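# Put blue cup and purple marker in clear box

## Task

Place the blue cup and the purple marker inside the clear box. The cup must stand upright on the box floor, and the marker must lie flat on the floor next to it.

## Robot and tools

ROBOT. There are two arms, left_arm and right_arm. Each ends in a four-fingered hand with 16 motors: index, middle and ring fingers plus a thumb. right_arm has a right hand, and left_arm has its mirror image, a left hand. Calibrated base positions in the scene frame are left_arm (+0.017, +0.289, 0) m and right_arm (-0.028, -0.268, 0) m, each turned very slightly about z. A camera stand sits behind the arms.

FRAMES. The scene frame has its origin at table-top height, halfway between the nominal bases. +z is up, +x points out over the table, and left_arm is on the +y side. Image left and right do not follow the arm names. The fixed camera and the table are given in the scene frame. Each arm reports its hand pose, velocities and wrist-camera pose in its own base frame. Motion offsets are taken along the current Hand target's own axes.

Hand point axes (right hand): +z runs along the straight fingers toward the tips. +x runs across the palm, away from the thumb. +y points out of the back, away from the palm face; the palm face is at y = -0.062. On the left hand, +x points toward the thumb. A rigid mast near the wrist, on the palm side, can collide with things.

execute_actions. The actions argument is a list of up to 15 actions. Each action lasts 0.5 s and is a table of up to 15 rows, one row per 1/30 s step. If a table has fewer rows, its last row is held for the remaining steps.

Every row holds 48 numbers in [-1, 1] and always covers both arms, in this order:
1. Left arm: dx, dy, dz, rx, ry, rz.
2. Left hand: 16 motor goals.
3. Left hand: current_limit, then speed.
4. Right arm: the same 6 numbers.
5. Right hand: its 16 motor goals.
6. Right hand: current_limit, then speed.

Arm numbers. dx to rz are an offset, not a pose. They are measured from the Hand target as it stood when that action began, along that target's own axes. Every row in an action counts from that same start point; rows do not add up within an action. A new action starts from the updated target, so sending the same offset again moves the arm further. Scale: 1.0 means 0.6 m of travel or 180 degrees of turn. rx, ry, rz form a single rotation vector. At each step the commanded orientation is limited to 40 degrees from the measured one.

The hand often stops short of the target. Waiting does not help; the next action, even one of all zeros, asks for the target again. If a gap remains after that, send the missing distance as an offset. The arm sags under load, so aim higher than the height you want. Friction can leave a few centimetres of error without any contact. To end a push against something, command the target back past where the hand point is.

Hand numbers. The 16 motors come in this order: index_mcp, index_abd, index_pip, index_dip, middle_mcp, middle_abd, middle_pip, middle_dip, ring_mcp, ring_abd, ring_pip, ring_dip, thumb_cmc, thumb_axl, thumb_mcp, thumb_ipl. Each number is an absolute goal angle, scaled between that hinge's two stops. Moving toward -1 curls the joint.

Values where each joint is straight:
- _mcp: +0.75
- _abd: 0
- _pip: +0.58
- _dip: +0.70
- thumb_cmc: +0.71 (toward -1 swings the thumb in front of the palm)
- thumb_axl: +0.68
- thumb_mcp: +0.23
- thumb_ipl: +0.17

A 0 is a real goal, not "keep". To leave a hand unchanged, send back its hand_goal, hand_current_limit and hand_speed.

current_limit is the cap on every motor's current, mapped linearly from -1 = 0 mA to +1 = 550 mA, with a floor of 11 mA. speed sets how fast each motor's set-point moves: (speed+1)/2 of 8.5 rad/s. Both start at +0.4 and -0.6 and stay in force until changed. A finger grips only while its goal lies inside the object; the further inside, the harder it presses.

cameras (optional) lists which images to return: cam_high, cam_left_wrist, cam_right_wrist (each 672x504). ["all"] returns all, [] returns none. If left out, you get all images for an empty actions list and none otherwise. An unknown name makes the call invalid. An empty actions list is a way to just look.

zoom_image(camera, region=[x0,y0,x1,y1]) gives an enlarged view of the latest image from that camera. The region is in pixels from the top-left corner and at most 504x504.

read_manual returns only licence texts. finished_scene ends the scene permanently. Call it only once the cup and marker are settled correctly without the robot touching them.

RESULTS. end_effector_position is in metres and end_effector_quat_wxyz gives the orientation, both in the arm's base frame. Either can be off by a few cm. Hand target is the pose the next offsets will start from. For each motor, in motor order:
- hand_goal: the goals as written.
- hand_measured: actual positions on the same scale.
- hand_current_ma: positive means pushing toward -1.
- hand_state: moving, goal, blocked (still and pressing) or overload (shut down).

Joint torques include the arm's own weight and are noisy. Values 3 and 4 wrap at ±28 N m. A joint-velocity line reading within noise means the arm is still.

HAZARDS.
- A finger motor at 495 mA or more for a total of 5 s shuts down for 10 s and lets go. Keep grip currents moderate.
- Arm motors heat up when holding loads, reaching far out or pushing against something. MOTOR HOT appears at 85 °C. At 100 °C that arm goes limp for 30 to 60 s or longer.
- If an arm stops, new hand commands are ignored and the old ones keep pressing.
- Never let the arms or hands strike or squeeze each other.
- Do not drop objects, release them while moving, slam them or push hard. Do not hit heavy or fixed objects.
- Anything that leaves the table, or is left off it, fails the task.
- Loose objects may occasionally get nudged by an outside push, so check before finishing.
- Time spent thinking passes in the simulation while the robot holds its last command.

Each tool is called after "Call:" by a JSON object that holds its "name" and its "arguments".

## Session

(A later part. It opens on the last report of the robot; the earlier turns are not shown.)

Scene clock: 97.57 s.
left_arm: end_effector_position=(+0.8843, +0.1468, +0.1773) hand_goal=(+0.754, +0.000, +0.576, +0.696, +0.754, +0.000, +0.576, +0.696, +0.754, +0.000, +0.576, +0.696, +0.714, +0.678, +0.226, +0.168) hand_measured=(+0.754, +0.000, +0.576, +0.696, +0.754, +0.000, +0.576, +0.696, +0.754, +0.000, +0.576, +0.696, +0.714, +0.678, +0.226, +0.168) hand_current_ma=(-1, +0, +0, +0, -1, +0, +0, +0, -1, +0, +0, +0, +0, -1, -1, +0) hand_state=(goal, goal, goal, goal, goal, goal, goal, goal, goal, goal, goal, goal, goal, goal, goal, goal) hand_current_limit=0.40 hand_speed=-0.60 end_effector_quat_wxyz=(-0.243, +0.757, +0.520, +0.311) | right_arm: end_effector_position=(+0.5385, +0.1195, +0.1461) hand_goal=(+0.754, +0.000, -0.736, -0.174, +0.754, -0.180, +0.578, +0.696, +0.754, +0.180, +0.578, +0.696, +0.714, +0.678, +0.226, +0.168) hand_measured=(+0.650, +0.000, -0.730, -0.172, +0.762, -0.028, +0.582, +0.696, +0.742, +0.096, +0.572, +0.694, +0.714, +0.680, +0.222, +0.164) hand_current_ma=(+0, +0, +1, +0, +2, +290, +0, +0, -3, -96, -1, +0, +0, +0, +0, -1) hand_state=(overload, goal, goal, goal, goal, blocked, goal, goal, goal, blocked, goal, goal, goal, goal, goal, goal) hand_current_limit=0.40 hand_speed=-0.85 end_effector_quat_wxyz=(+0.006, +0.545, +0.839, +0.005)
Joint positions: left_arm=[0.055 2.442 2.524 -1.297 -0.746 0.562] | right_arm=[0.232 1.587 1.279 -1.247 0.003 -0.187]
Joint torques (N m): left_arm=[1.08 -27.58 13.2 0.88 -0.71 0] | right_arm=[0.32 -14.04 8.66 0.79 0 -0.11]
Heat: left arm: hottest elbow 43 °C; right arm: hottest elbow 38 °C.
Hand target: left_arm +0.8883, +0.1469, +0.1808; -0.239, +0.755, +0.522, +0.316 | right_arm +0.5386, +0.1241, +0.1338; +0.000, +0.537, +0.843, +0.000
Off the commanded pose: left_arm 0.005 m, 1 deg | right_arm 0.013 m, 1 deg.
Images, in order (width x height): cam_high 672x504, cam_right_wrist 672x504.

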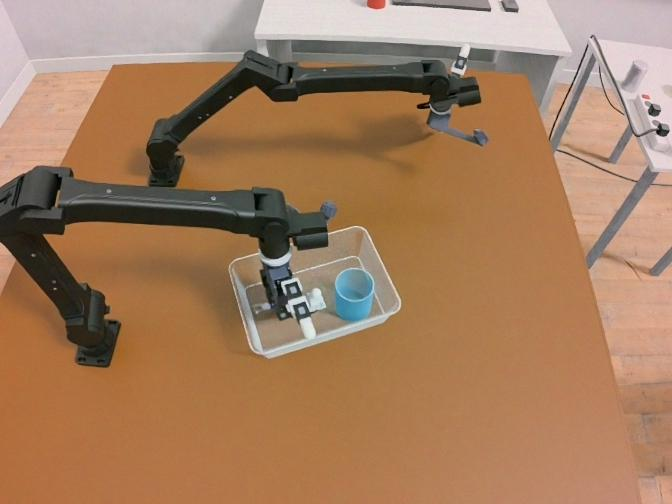

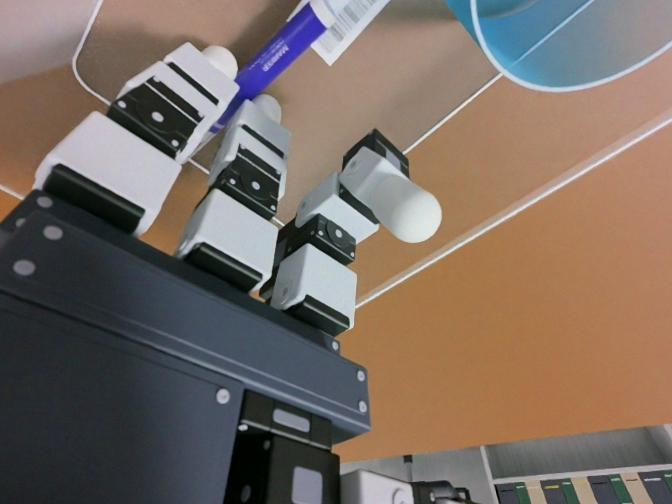

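Call:
{"name": "execute_actions", "arguments": {"actions": [[[0,0,0,0,0,0,0.754,0,0.576,0.696,0.754,0,0.576,0.696,0.754,0,0.576,0.696,0.714,0.678,0.226,0.168,0.4,-0.6,0,0,0.015,0,0,0,0.754,0,-0.737,-0.174,0.754,-0.18,0.577,0.696,0.754,0.18,0.577,0.696,0.714,0.678,0.226,0.168,0.4,-0.85]]], "cameras": ["cam_high","cam_right_wrist"]}}

Call:
{"name": "zoom_image", "arguments": {"camera": "cam_right_wrist", "region": [100, 0, 500, 250]}}

Scene clock: 98.47 s.
left_arm: end_effector_position=(+0.8843, +0.1468, +0.1773) hand_goal=(+0.754, +0.000, +0.576, +0.696, +0.754, +0.000, +0.576, +0.696, +0.754, +0.000, +0.576, +0.696, +0.714, +0.678, +0.226, +0.168) hand_measured=(+0.754, +0.000, +0.576, +0.696, +0.754, +0.000, +0.576, +0.696, +0.754, +0.000, +0.576, +0.696, +0.714, +0.678, +0.226, +0.168) hand_current_ma=(-1, +0, +0, +0, -1, +0, +0, +0, -1, +0, +0, +0, +0, -1, -1, +0) hand_state=(goal, goal, goal, goal, goal, goal, goal, goal, goal, goal, goal, goal, goal, goal, goal, goal) hand_current_limit=0.40 hand_speed=-0.60 end_effector_quat_wxyz=(-0.243, +0.757, +0.520, +0.311) | right_arm: end_effector_position=(+0.5395, +0.1197, +0.1401) hand_goal=(+0.754, +0.000, -0.736, -0.174, +0.754, -0.180, +0.578, +0.696, +0.754, +0.180, +0.578, +0.696, +0.714, +0.678, +0.226, +0.168) hand_measured=(+0.650, +0.000, -0.730, -0.172, +0.762, -0.028, +0.582, +0.696, +0.742, +0.096, +0.572, +0.694, +0.714, +0.680, +0.222, +0.164) hand_current_ma=(+0, +0, +1, +0, +2, +290, +0, +0, -3, -96, -1, +0, +0, +0, +0, -1) hand_state=(overload, goal, goal, goal, goal, blocked, goal, goal, goal, blocked, goal, goal, goal, goal, goal, goal) hand_current_limit=0.40 hand_speed=-0.85 end_effector_quat_wxyz=(+0.008, +0.545, +0.839, +0.007)
Joint positions: left_arm=[0.055 2.442 2.524 -1.297 -0.746 0.562] | right_arm=[0.232 1.592 1.267 -1.224 0.003 -0.187]
Joint torques (N m): left_arm=[1.03 -27.52 13.22 0.92 -0.72 0] | right_arm=[0.38 -13.8 8.24 0.8 0 -0.11]
Heat: left arm: hottest elbow 43 °C; right arm: hottest elbow 38 °C.
Hand target: left_arm +0.8883, +0.1469, +0.1808; -0.239, +0.755, +0.522, +0.316 | right_arm +0.5387, +0.1241, +0.1250; +0.000, +0.537, +0.843, +0.000
Off the commanded pose: left_arm 0.005 m, 1 deg | right_arm 0.016 m, 2 deg.
Images, in order (width x height): cam_high 672x504, cam_right_wrist 672x504.

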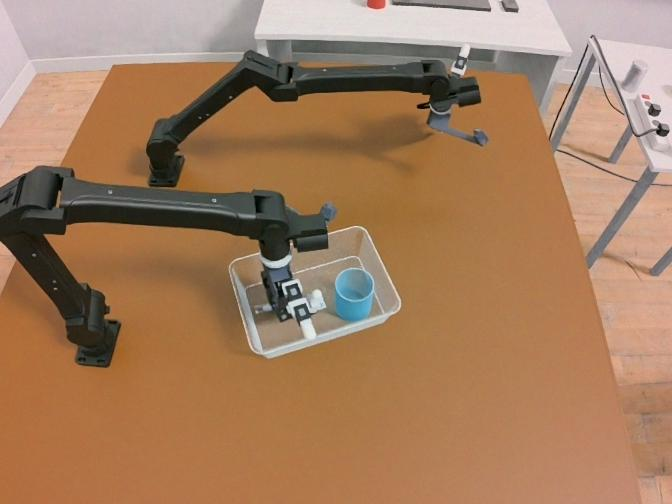

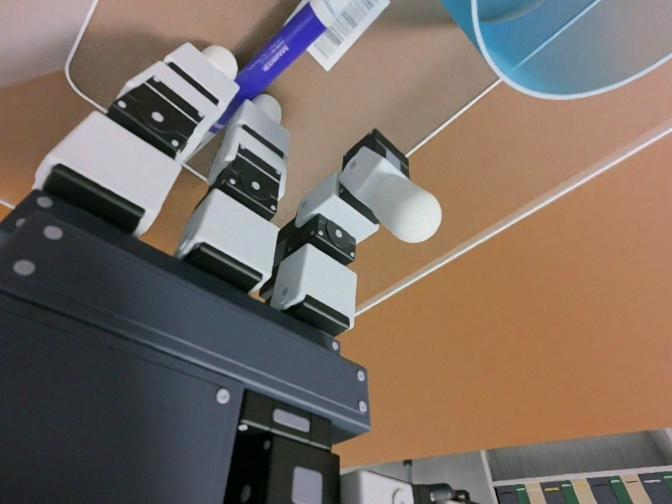

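Scaled by 1.260 from the camera's 672x504 image, which has a finer 960x720 frame.

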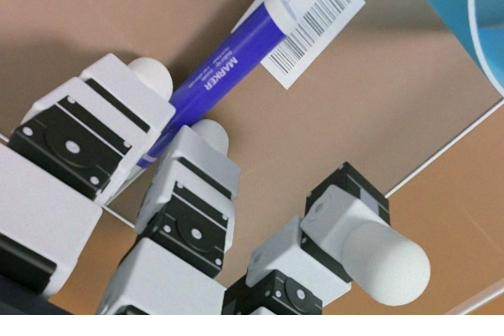

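Call:
{"name": "execute_actions", "arguments": {"actions": [[[0,0,0,0,0,0,0.754,0,0.576,0.696,0.754,0,0.576,0.696,0.754,0,0.576,0.696,0.714,0.678,0.226,0.168,0.4,-0.6,0,0,0.012,0,0,0,0.754,0,-0.737,-0.174,0.754,-0.18,0.577,0.696,0.754,0.18,0.577,0.696,0.714,0.678,0.226,0.168,0.4,-0.85]]], "cameras": ["cam_high","cam_right_wrist"]}}

Call:
{"name": "zoom_image", "arguments": {"camera": "cam_right_wrist", "region": [100, 0, 500, 250]}}

Scene clock: 100.03 s.
left_arm: end_effector_position=(+0.8843, +0.1468, +0.1773) hand_goal=(+0.754, +0.000, +0.576, +0.696, +0.754, +0.000, +0.576, +0.696, +0.754, +0.000, +0.576, +0.696, +0.714, +0.678, +0.226, +0.168) hand_measured=(+0.754, +0.000, +0.576, +0.696, +0.754, +0.000, +0.576, +0.696, +0.754, +0.000, +0.576, +0.696, +0.714, +0.678, +0.226, +0.168) hand_current_ma=(-1, +0, +0, +0, -1, +0, +0, +0, -1, +0, +0, +0, +0, -1, -1, +0) hand_state=(goal, goal, goal, goal, goal, goal, goal, goal, goal, goal, goal, goal, goal, goal, goal, goal) hand_current_limit=0.40 hand_speed=-0.60 end_effector_quat_wxyz=(-0.243, +0.757, +0.520, +0.311) | right_arm: end_effector_position=(+0.5400, +0.1199, +0.1353) hand_goal=(+0.754, +0.000, -0.736, -0.174, +0.754, -0.180, +0.578, +0.696, +0.754, +0.180, +0.578, +0.696, +0.714, +0.678, +0.226, +0.168) hand_measured=(+0.650, +0.000, -0.730, -0.172, +0.762, -0.028, +0.584, +0.698, +0.742, +0.096, +0.572, +0.694, +0.714, +0.680, +0.222, +0.164) hand_current_ma=(+0, +0, +1, +0, +2, +290, +1, +0, -3, -96, -1, +0, +0, +0, +0, -1) hand_state=(overload, goal, goal, goal, goal, blocked, goal, goal, goal, blocked, goal, goal, goal, goal, goal, goal) hand_current_limit=0.40 hand_speed=-0.85 end_effector_quat_wxyz=(+0.009, +0.545, +0.839, +0.008)
Joint positions: left_arm=[0.055 2.442 2.524 -1.297 -0.746 0.562] | right_arm=[0.232 1.595 1.257 -1.208 0.002 -0.187]
Joint torques (N m): left_arm=[1.08 -27.63 13.2 0.88 -0.72 -0.01] | right_arm=[0.32 -13.27 8.03 0.87 0.01 -0.11]
Heat: left arm: hottest elbow 43 °C; right arm: hottest elbow 38 °C.
Hand target: left_arm +0.8883, +0.1469, +0.1808; -0.239, +0.755, +0.522, +0.316 | right_arm +0.5386, +0.1241, +0.1177; +0.000, +0.537, +0.843, +0.000
Off the commanded pose: left_arm 0.005 m, 1 deg | right_arm 0.018 m, 2 deg.
Images, in order (width x height): cam_high 672x504, cam_right_wrist 672x504.

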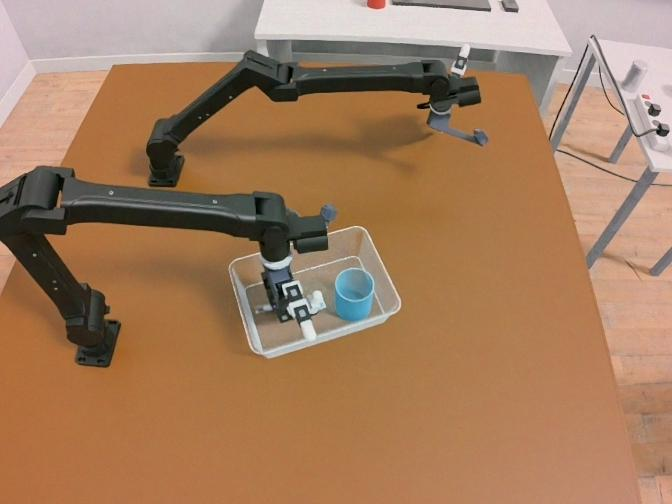

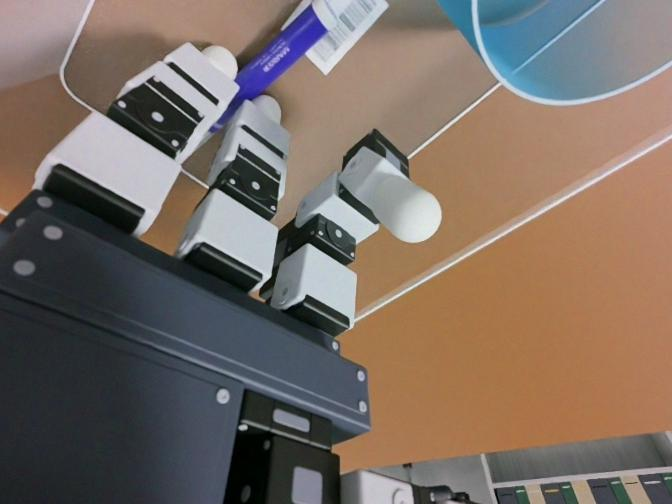

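Scaled by 1.260 from the camera's 672x504 image, which has a finer 960x720 frame.

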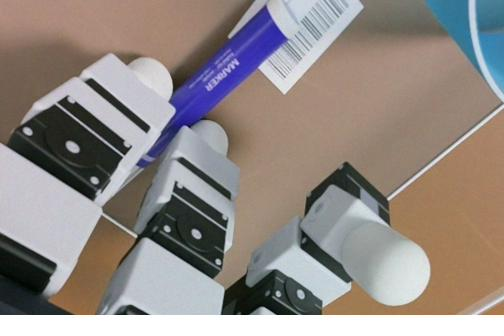

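Call:
{"name": "execute_actions", "arguments": {"actions": [[[0,0,0,0,0,0,0.754,0,0.576,0.696,0.754,0,0.576,0.696,0.754,0,0.576,0.696,0.714,0.678,0.226,0.168,0.4,-0.6,0,0,-0.008,0,0,0,0.754,0,-0.737,-0.174,0.754,-0.03,0.577,0.696,0.754,0.09,0.577,0.696,0.714,0.678,0.226,0.168,0.4,-0.9]],[[0,0,0,0,0,0,0.754,0,0.576,0.696,0.754,0,0.576,0.696,0.754,0,0.576,0.696,0.714,0.678,0.226,0.168,0.4,-0.6,0,0,0,0,0,0,0.754,0,-0.737,-0.174,0.754,0.06,0.577,0.696,0.754,0.0,0.577,0.696,0.714,0.678,0.226,0.168,0.4,-0.85]],[[0,0,0,0,0,0,0.754,0,0.576,0.696,0.754,0,0.576,0.696,0.754,0,0.576,0.696,0.714,0.678,0.226,0.168,0.4,-0.6,0,0,0,0,0,0,0.754,0,-0.737,-0.174,0.754,0.1,0.577,0.696,0.754,-0.06,0.577,0.696,0.714,0.678,0.226,0.168,0.4,-0.8]]], "cameras": ["cam_high","cam_right_wrist"]}}

Call:
{"name": "zoom_image", "arguments": {"camera": "cam_right_wrist", "region": [100, 0, 500, 250]}}

Scene clock: 102.10 s.
left_arm: end_effector_position=(+0.8843, +0.1468, +0.1773) hand_goal=(+0.754, +0.000, +0.576, +0.696, +0.754, +0.000, +0.576, +0.696, +0.754, +0.000, +0.576, +0.696, +0.714, +0.678, +0.226, +0.168) hand_measured=(+0.754, +0.000, +0.576, +0.696, +0.754, +0.000, +0.576, +0.696, +0.754, +0.000, +0.576, +0.696, +0.714, +0.678, +0.226, +0.168) hand_current_ma=(-1, +0, +0, +0, -1, +0, +0, +0, -1, +0, +0, +0, +0, -1, -1, +0) hand_state=(goal, goal, goal, goal, goal, goal, goal, goal, goal, goal, goal, goal, goal, goal, goal, goal) hand_current_limit=0.40 hand_speed=-0.60 end_effector_quat_wxyz=(-0.243, +0.757, +0.520, +0.311) | right_arm: end_effector_position=(+0.5395, +0.1218, +0.1353) hand_goal=(+0.754, +0.000, -0.736, -0.174, +0.754, +0.100, +0.578, +0.696, +0.754, -0.060, +0.578, +0.696, +0.714, +0.678, +0.226, +0.168) hand_measured=(+0.650, +0.000, -0.730, -0.172, +0.760, +0.068, +0.584, +0.700, +0.750, -0.056, +0.574, +0.694, +0.714, +0.680, +0.222, +0.164) hand_current_ma=(+0, +0, +1, +0, +1, -16, +1, +0, -1, +0, +0, +0, +0, +0, +0, -1) hand_state=(overload, goal, goal, goal, goal, blocked, goal, goal, goal, goal, goal, goal, goal, goal, goal, goal) hand_current_limit=0.40 hand_speed=-0.80 end_effector_quat_wxyz=(+0.007, +0.544, +0.839, +0.010)
Joint positions: left_arm=[0.055 2.442 2.524 -1.297 -0.746 0.562] | right_arm=[0.233 1.595 1.257 -1.208 -0.004 -0.187]
Joint torques (N m): left_arm=[1.08 -27.58 13.22 0.88 -0.72 0] | right_arm=[0.21 -13.92 8.66 0.46 0.26 -0.11]
Heat: left arm: hottest elbow 43 °C; right arm: hottest elbow 38 °C.
Hand target: left_arm +0.8883, +0.1469, +0.1808; -0.239, +0.755, +0.522, +0.316 | right_arm +0.5386, +0.1241, +0.1225; +0.000, +0.538, +0.843, +0.000
Off the commanded pose: left_arm 0.005 m, 1 deg | right_arm 0.013 m, 2 deg.
Images, in order (width x height): cam_high 672x504, cam_right_wrist 672x504.

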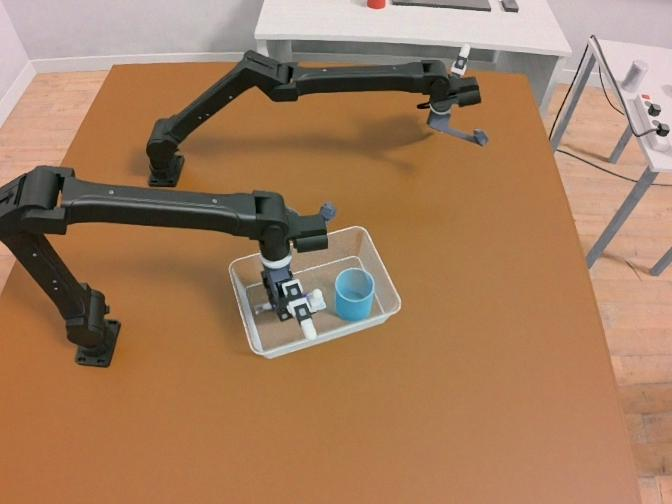

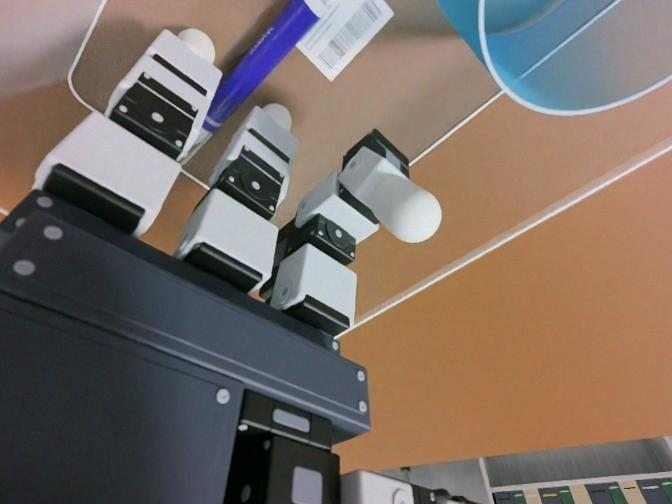

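Scaled by 1.260 from the camera's 672x504 image, which has a finer 960x720 frame.

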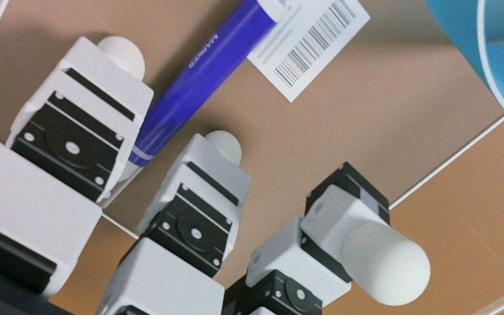

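Call:
{"name": "execute_actions", "arguments": {"actions": [[[0,0,0,0,0,0,0.754,0,0.576,0.696,0.754,0,0.576,0.696,0.754,0,0.576,0.696,0.714,0.678,0.226,0.168,0.4,-0.6,-0.008,0.018,-0.0667,0,0,0,0.754,0,-0.737,-0.174,0.754,0.1,0.577,0.696,0.754,-0.06,0.577,0.696,0.714,0.678,0.226,0.168,0.4,-0.8]],[[0,0,0,0,0,0,0.754,0,0.576,0.696,0.754,0,0.576,0.696,0.754,0,0.576,0.696,0.714,0.678,0.226,0.168,0.4,-0.6,0,0,-0.0833,0,0,0,0.754,0,-0.737,-0.174,0.754,0.1,0.577,0.696,0.754,-0.06,0.577,0.696,0.714,0.678,0.226,0.168,0.4,-0.8]],[[0,0,0,0,0,0,0.754,0,0.576,0.696,0.754,0,0.576,0.696,0.754,0,0.576,0.696,0.714,0.678,0.226,0.168,0.4,-0.6,0,0,-0.1,0,0,0,0.754,0,-0.737,-0.174,0.754,0.1,0.577,0.696,0.754,-0.06,0.577,0.696,0.714,0.678,0.226,0.168,0.4,-0.8]]], "cameras": ["cam_high","cam_right_wrist"]}}

Call:
{"name": "zoom_image", "arguments": {"camera": "cam_right_wrist", "region": [100, 0, 600, 300]}}

Call:
{"name": "zoom_image", "arguments": {"camera": "cam_high", "region": [220, 210, 420, 370]}}

Scene clock: 104.40 s.
left_arm: end_effector_position=(+0.8843, +0.1468, +0.1773) hand_goal=(+0.754, +0.000, +0.576, +0.696, +0.754, +0.000, +0.576, +0.696, +0.754, +0.000, +0.576, +0.696, +0.714, +0.678, +0.226, +0.168) hand_measured=(+0.754, +0.000, +0.576, +0.696, +0.754, +0.000, +0.576, +0.696, +0.754, +0.000, +0.576, +0.696, +0.714, +0.678, +0.226, +0.168) hand_current_ma=(-1, +0, +0, +0, -1, +0, +0, +0, -1, +0, +0, +0, +0, -1, -1, +0) hand_state=(goal, goal, goal, goal, goal, goal, goal, goal, goal, goal, goal, goal, goal, goal, goal, goal) hand_current_limit=0.40 hand_speed=-0.60 end_effector_quat_wxyz=(-0.243, +0.757, +0.520, +0.311) | right_arm: end_effector_position=(+0.5402, +0.1217, +0.2592) hand_goal=(+0.754, +0.000, -0.736, -0.174, +0.754, +0.100, +0.578, +0.696, +0.754, -0.060, +0.578, +0.696, +0.714, +0.678, +0.226, +0.168) hand_measured=(+0.656, +0.000, -0.730, -0.172, +0.754, +0.096, +0.580, +0.698, +0.752, -0.056, +0.574, +0.694, +0.714, +0.680, +0.222, +0.164) hand_current_ma=(+0, +0, +1, +0, +0, +0, +0, +0, +0, +0, +0, +0, +0, +0, +0, -1) hand_state=(overload, goal, goal, goal, goal, goal, goal, goal, goal, goal, goal, goal, goal, goal, goal, goal) hand_current_limit=0.40 hand_speed=-0.80 end_effector_quat_wxyz=(-0.008, +0.543, +0.840, -0.008)
Joint positions: left_arm=[0.055 2.442 2.524 -1.297 -0.746 0.562] | right_arm=[0.233 1.57 1.569 -1.592 -0.001 -0.191]
Joint torques (N m): left_arm=[1.03 -27.75 13.19 0.91 -0.72 0] | right_arm=[-0.09 -14.68 12.62 0.16 0.16 -0.12]
Heat: left arm: hottest elbow 44 °C; right arm: hottest elbow 38 °C.
Hand target: left_arm +0.8883, +0.1469, +0.1808; -0.239, +0.755, +0.522, +0.316 | right_arm +0.5504, +0.1243, +0.2725; +0.000, +0.537, +0.843, +0.000
Off the commanded pose: left_arm 0.005 m, 1 deg | right_arm 0.017 m, 1 deg.
Images, in order (width x height): cam_high 672x504, cam_right_wrist 672x504.

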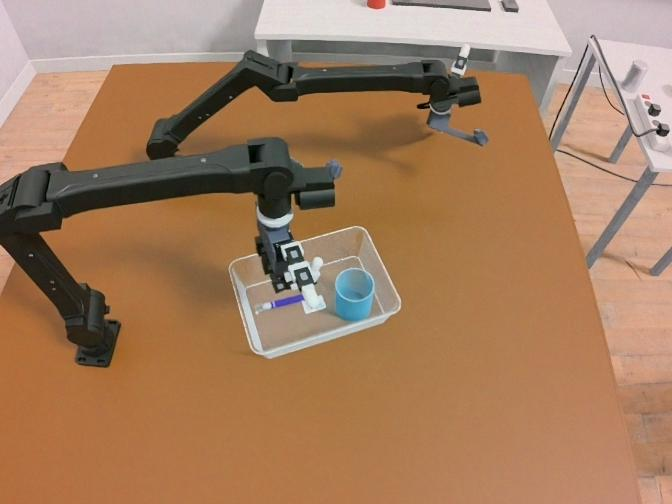

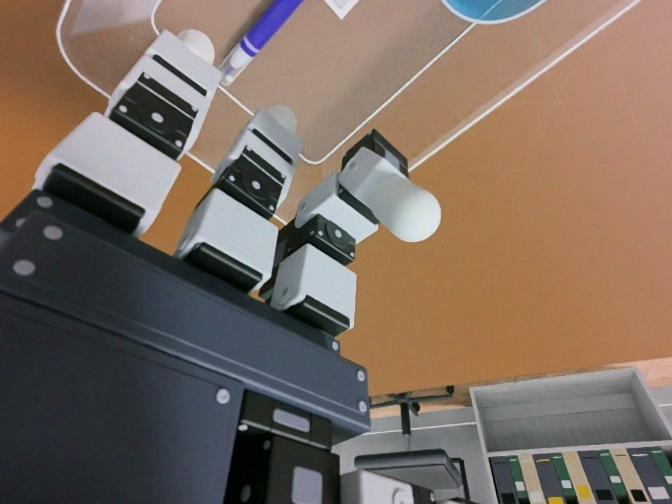

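Scaled by 1.008 from the camera's 672x504 image, which has a finer 960x720 frame.

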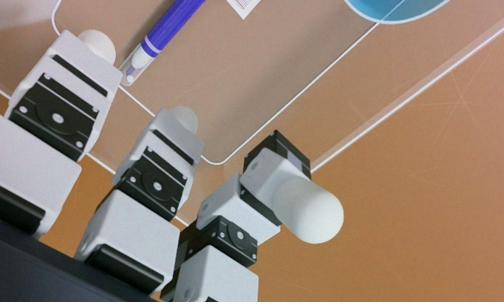

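Scaled by 2.520 from the camera's 672x504 image, which has a finer 960x720 frame.

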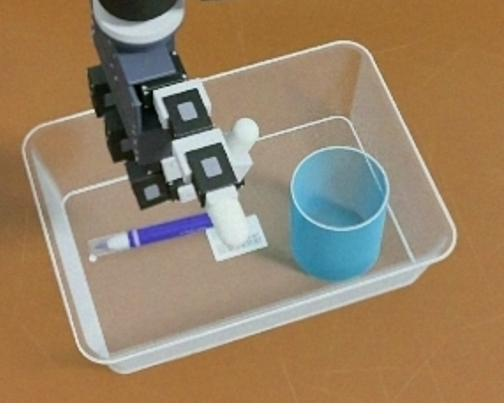

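Call:
{"name": "finished_scene", "arguments": {}}

The scene is finished: the task was done.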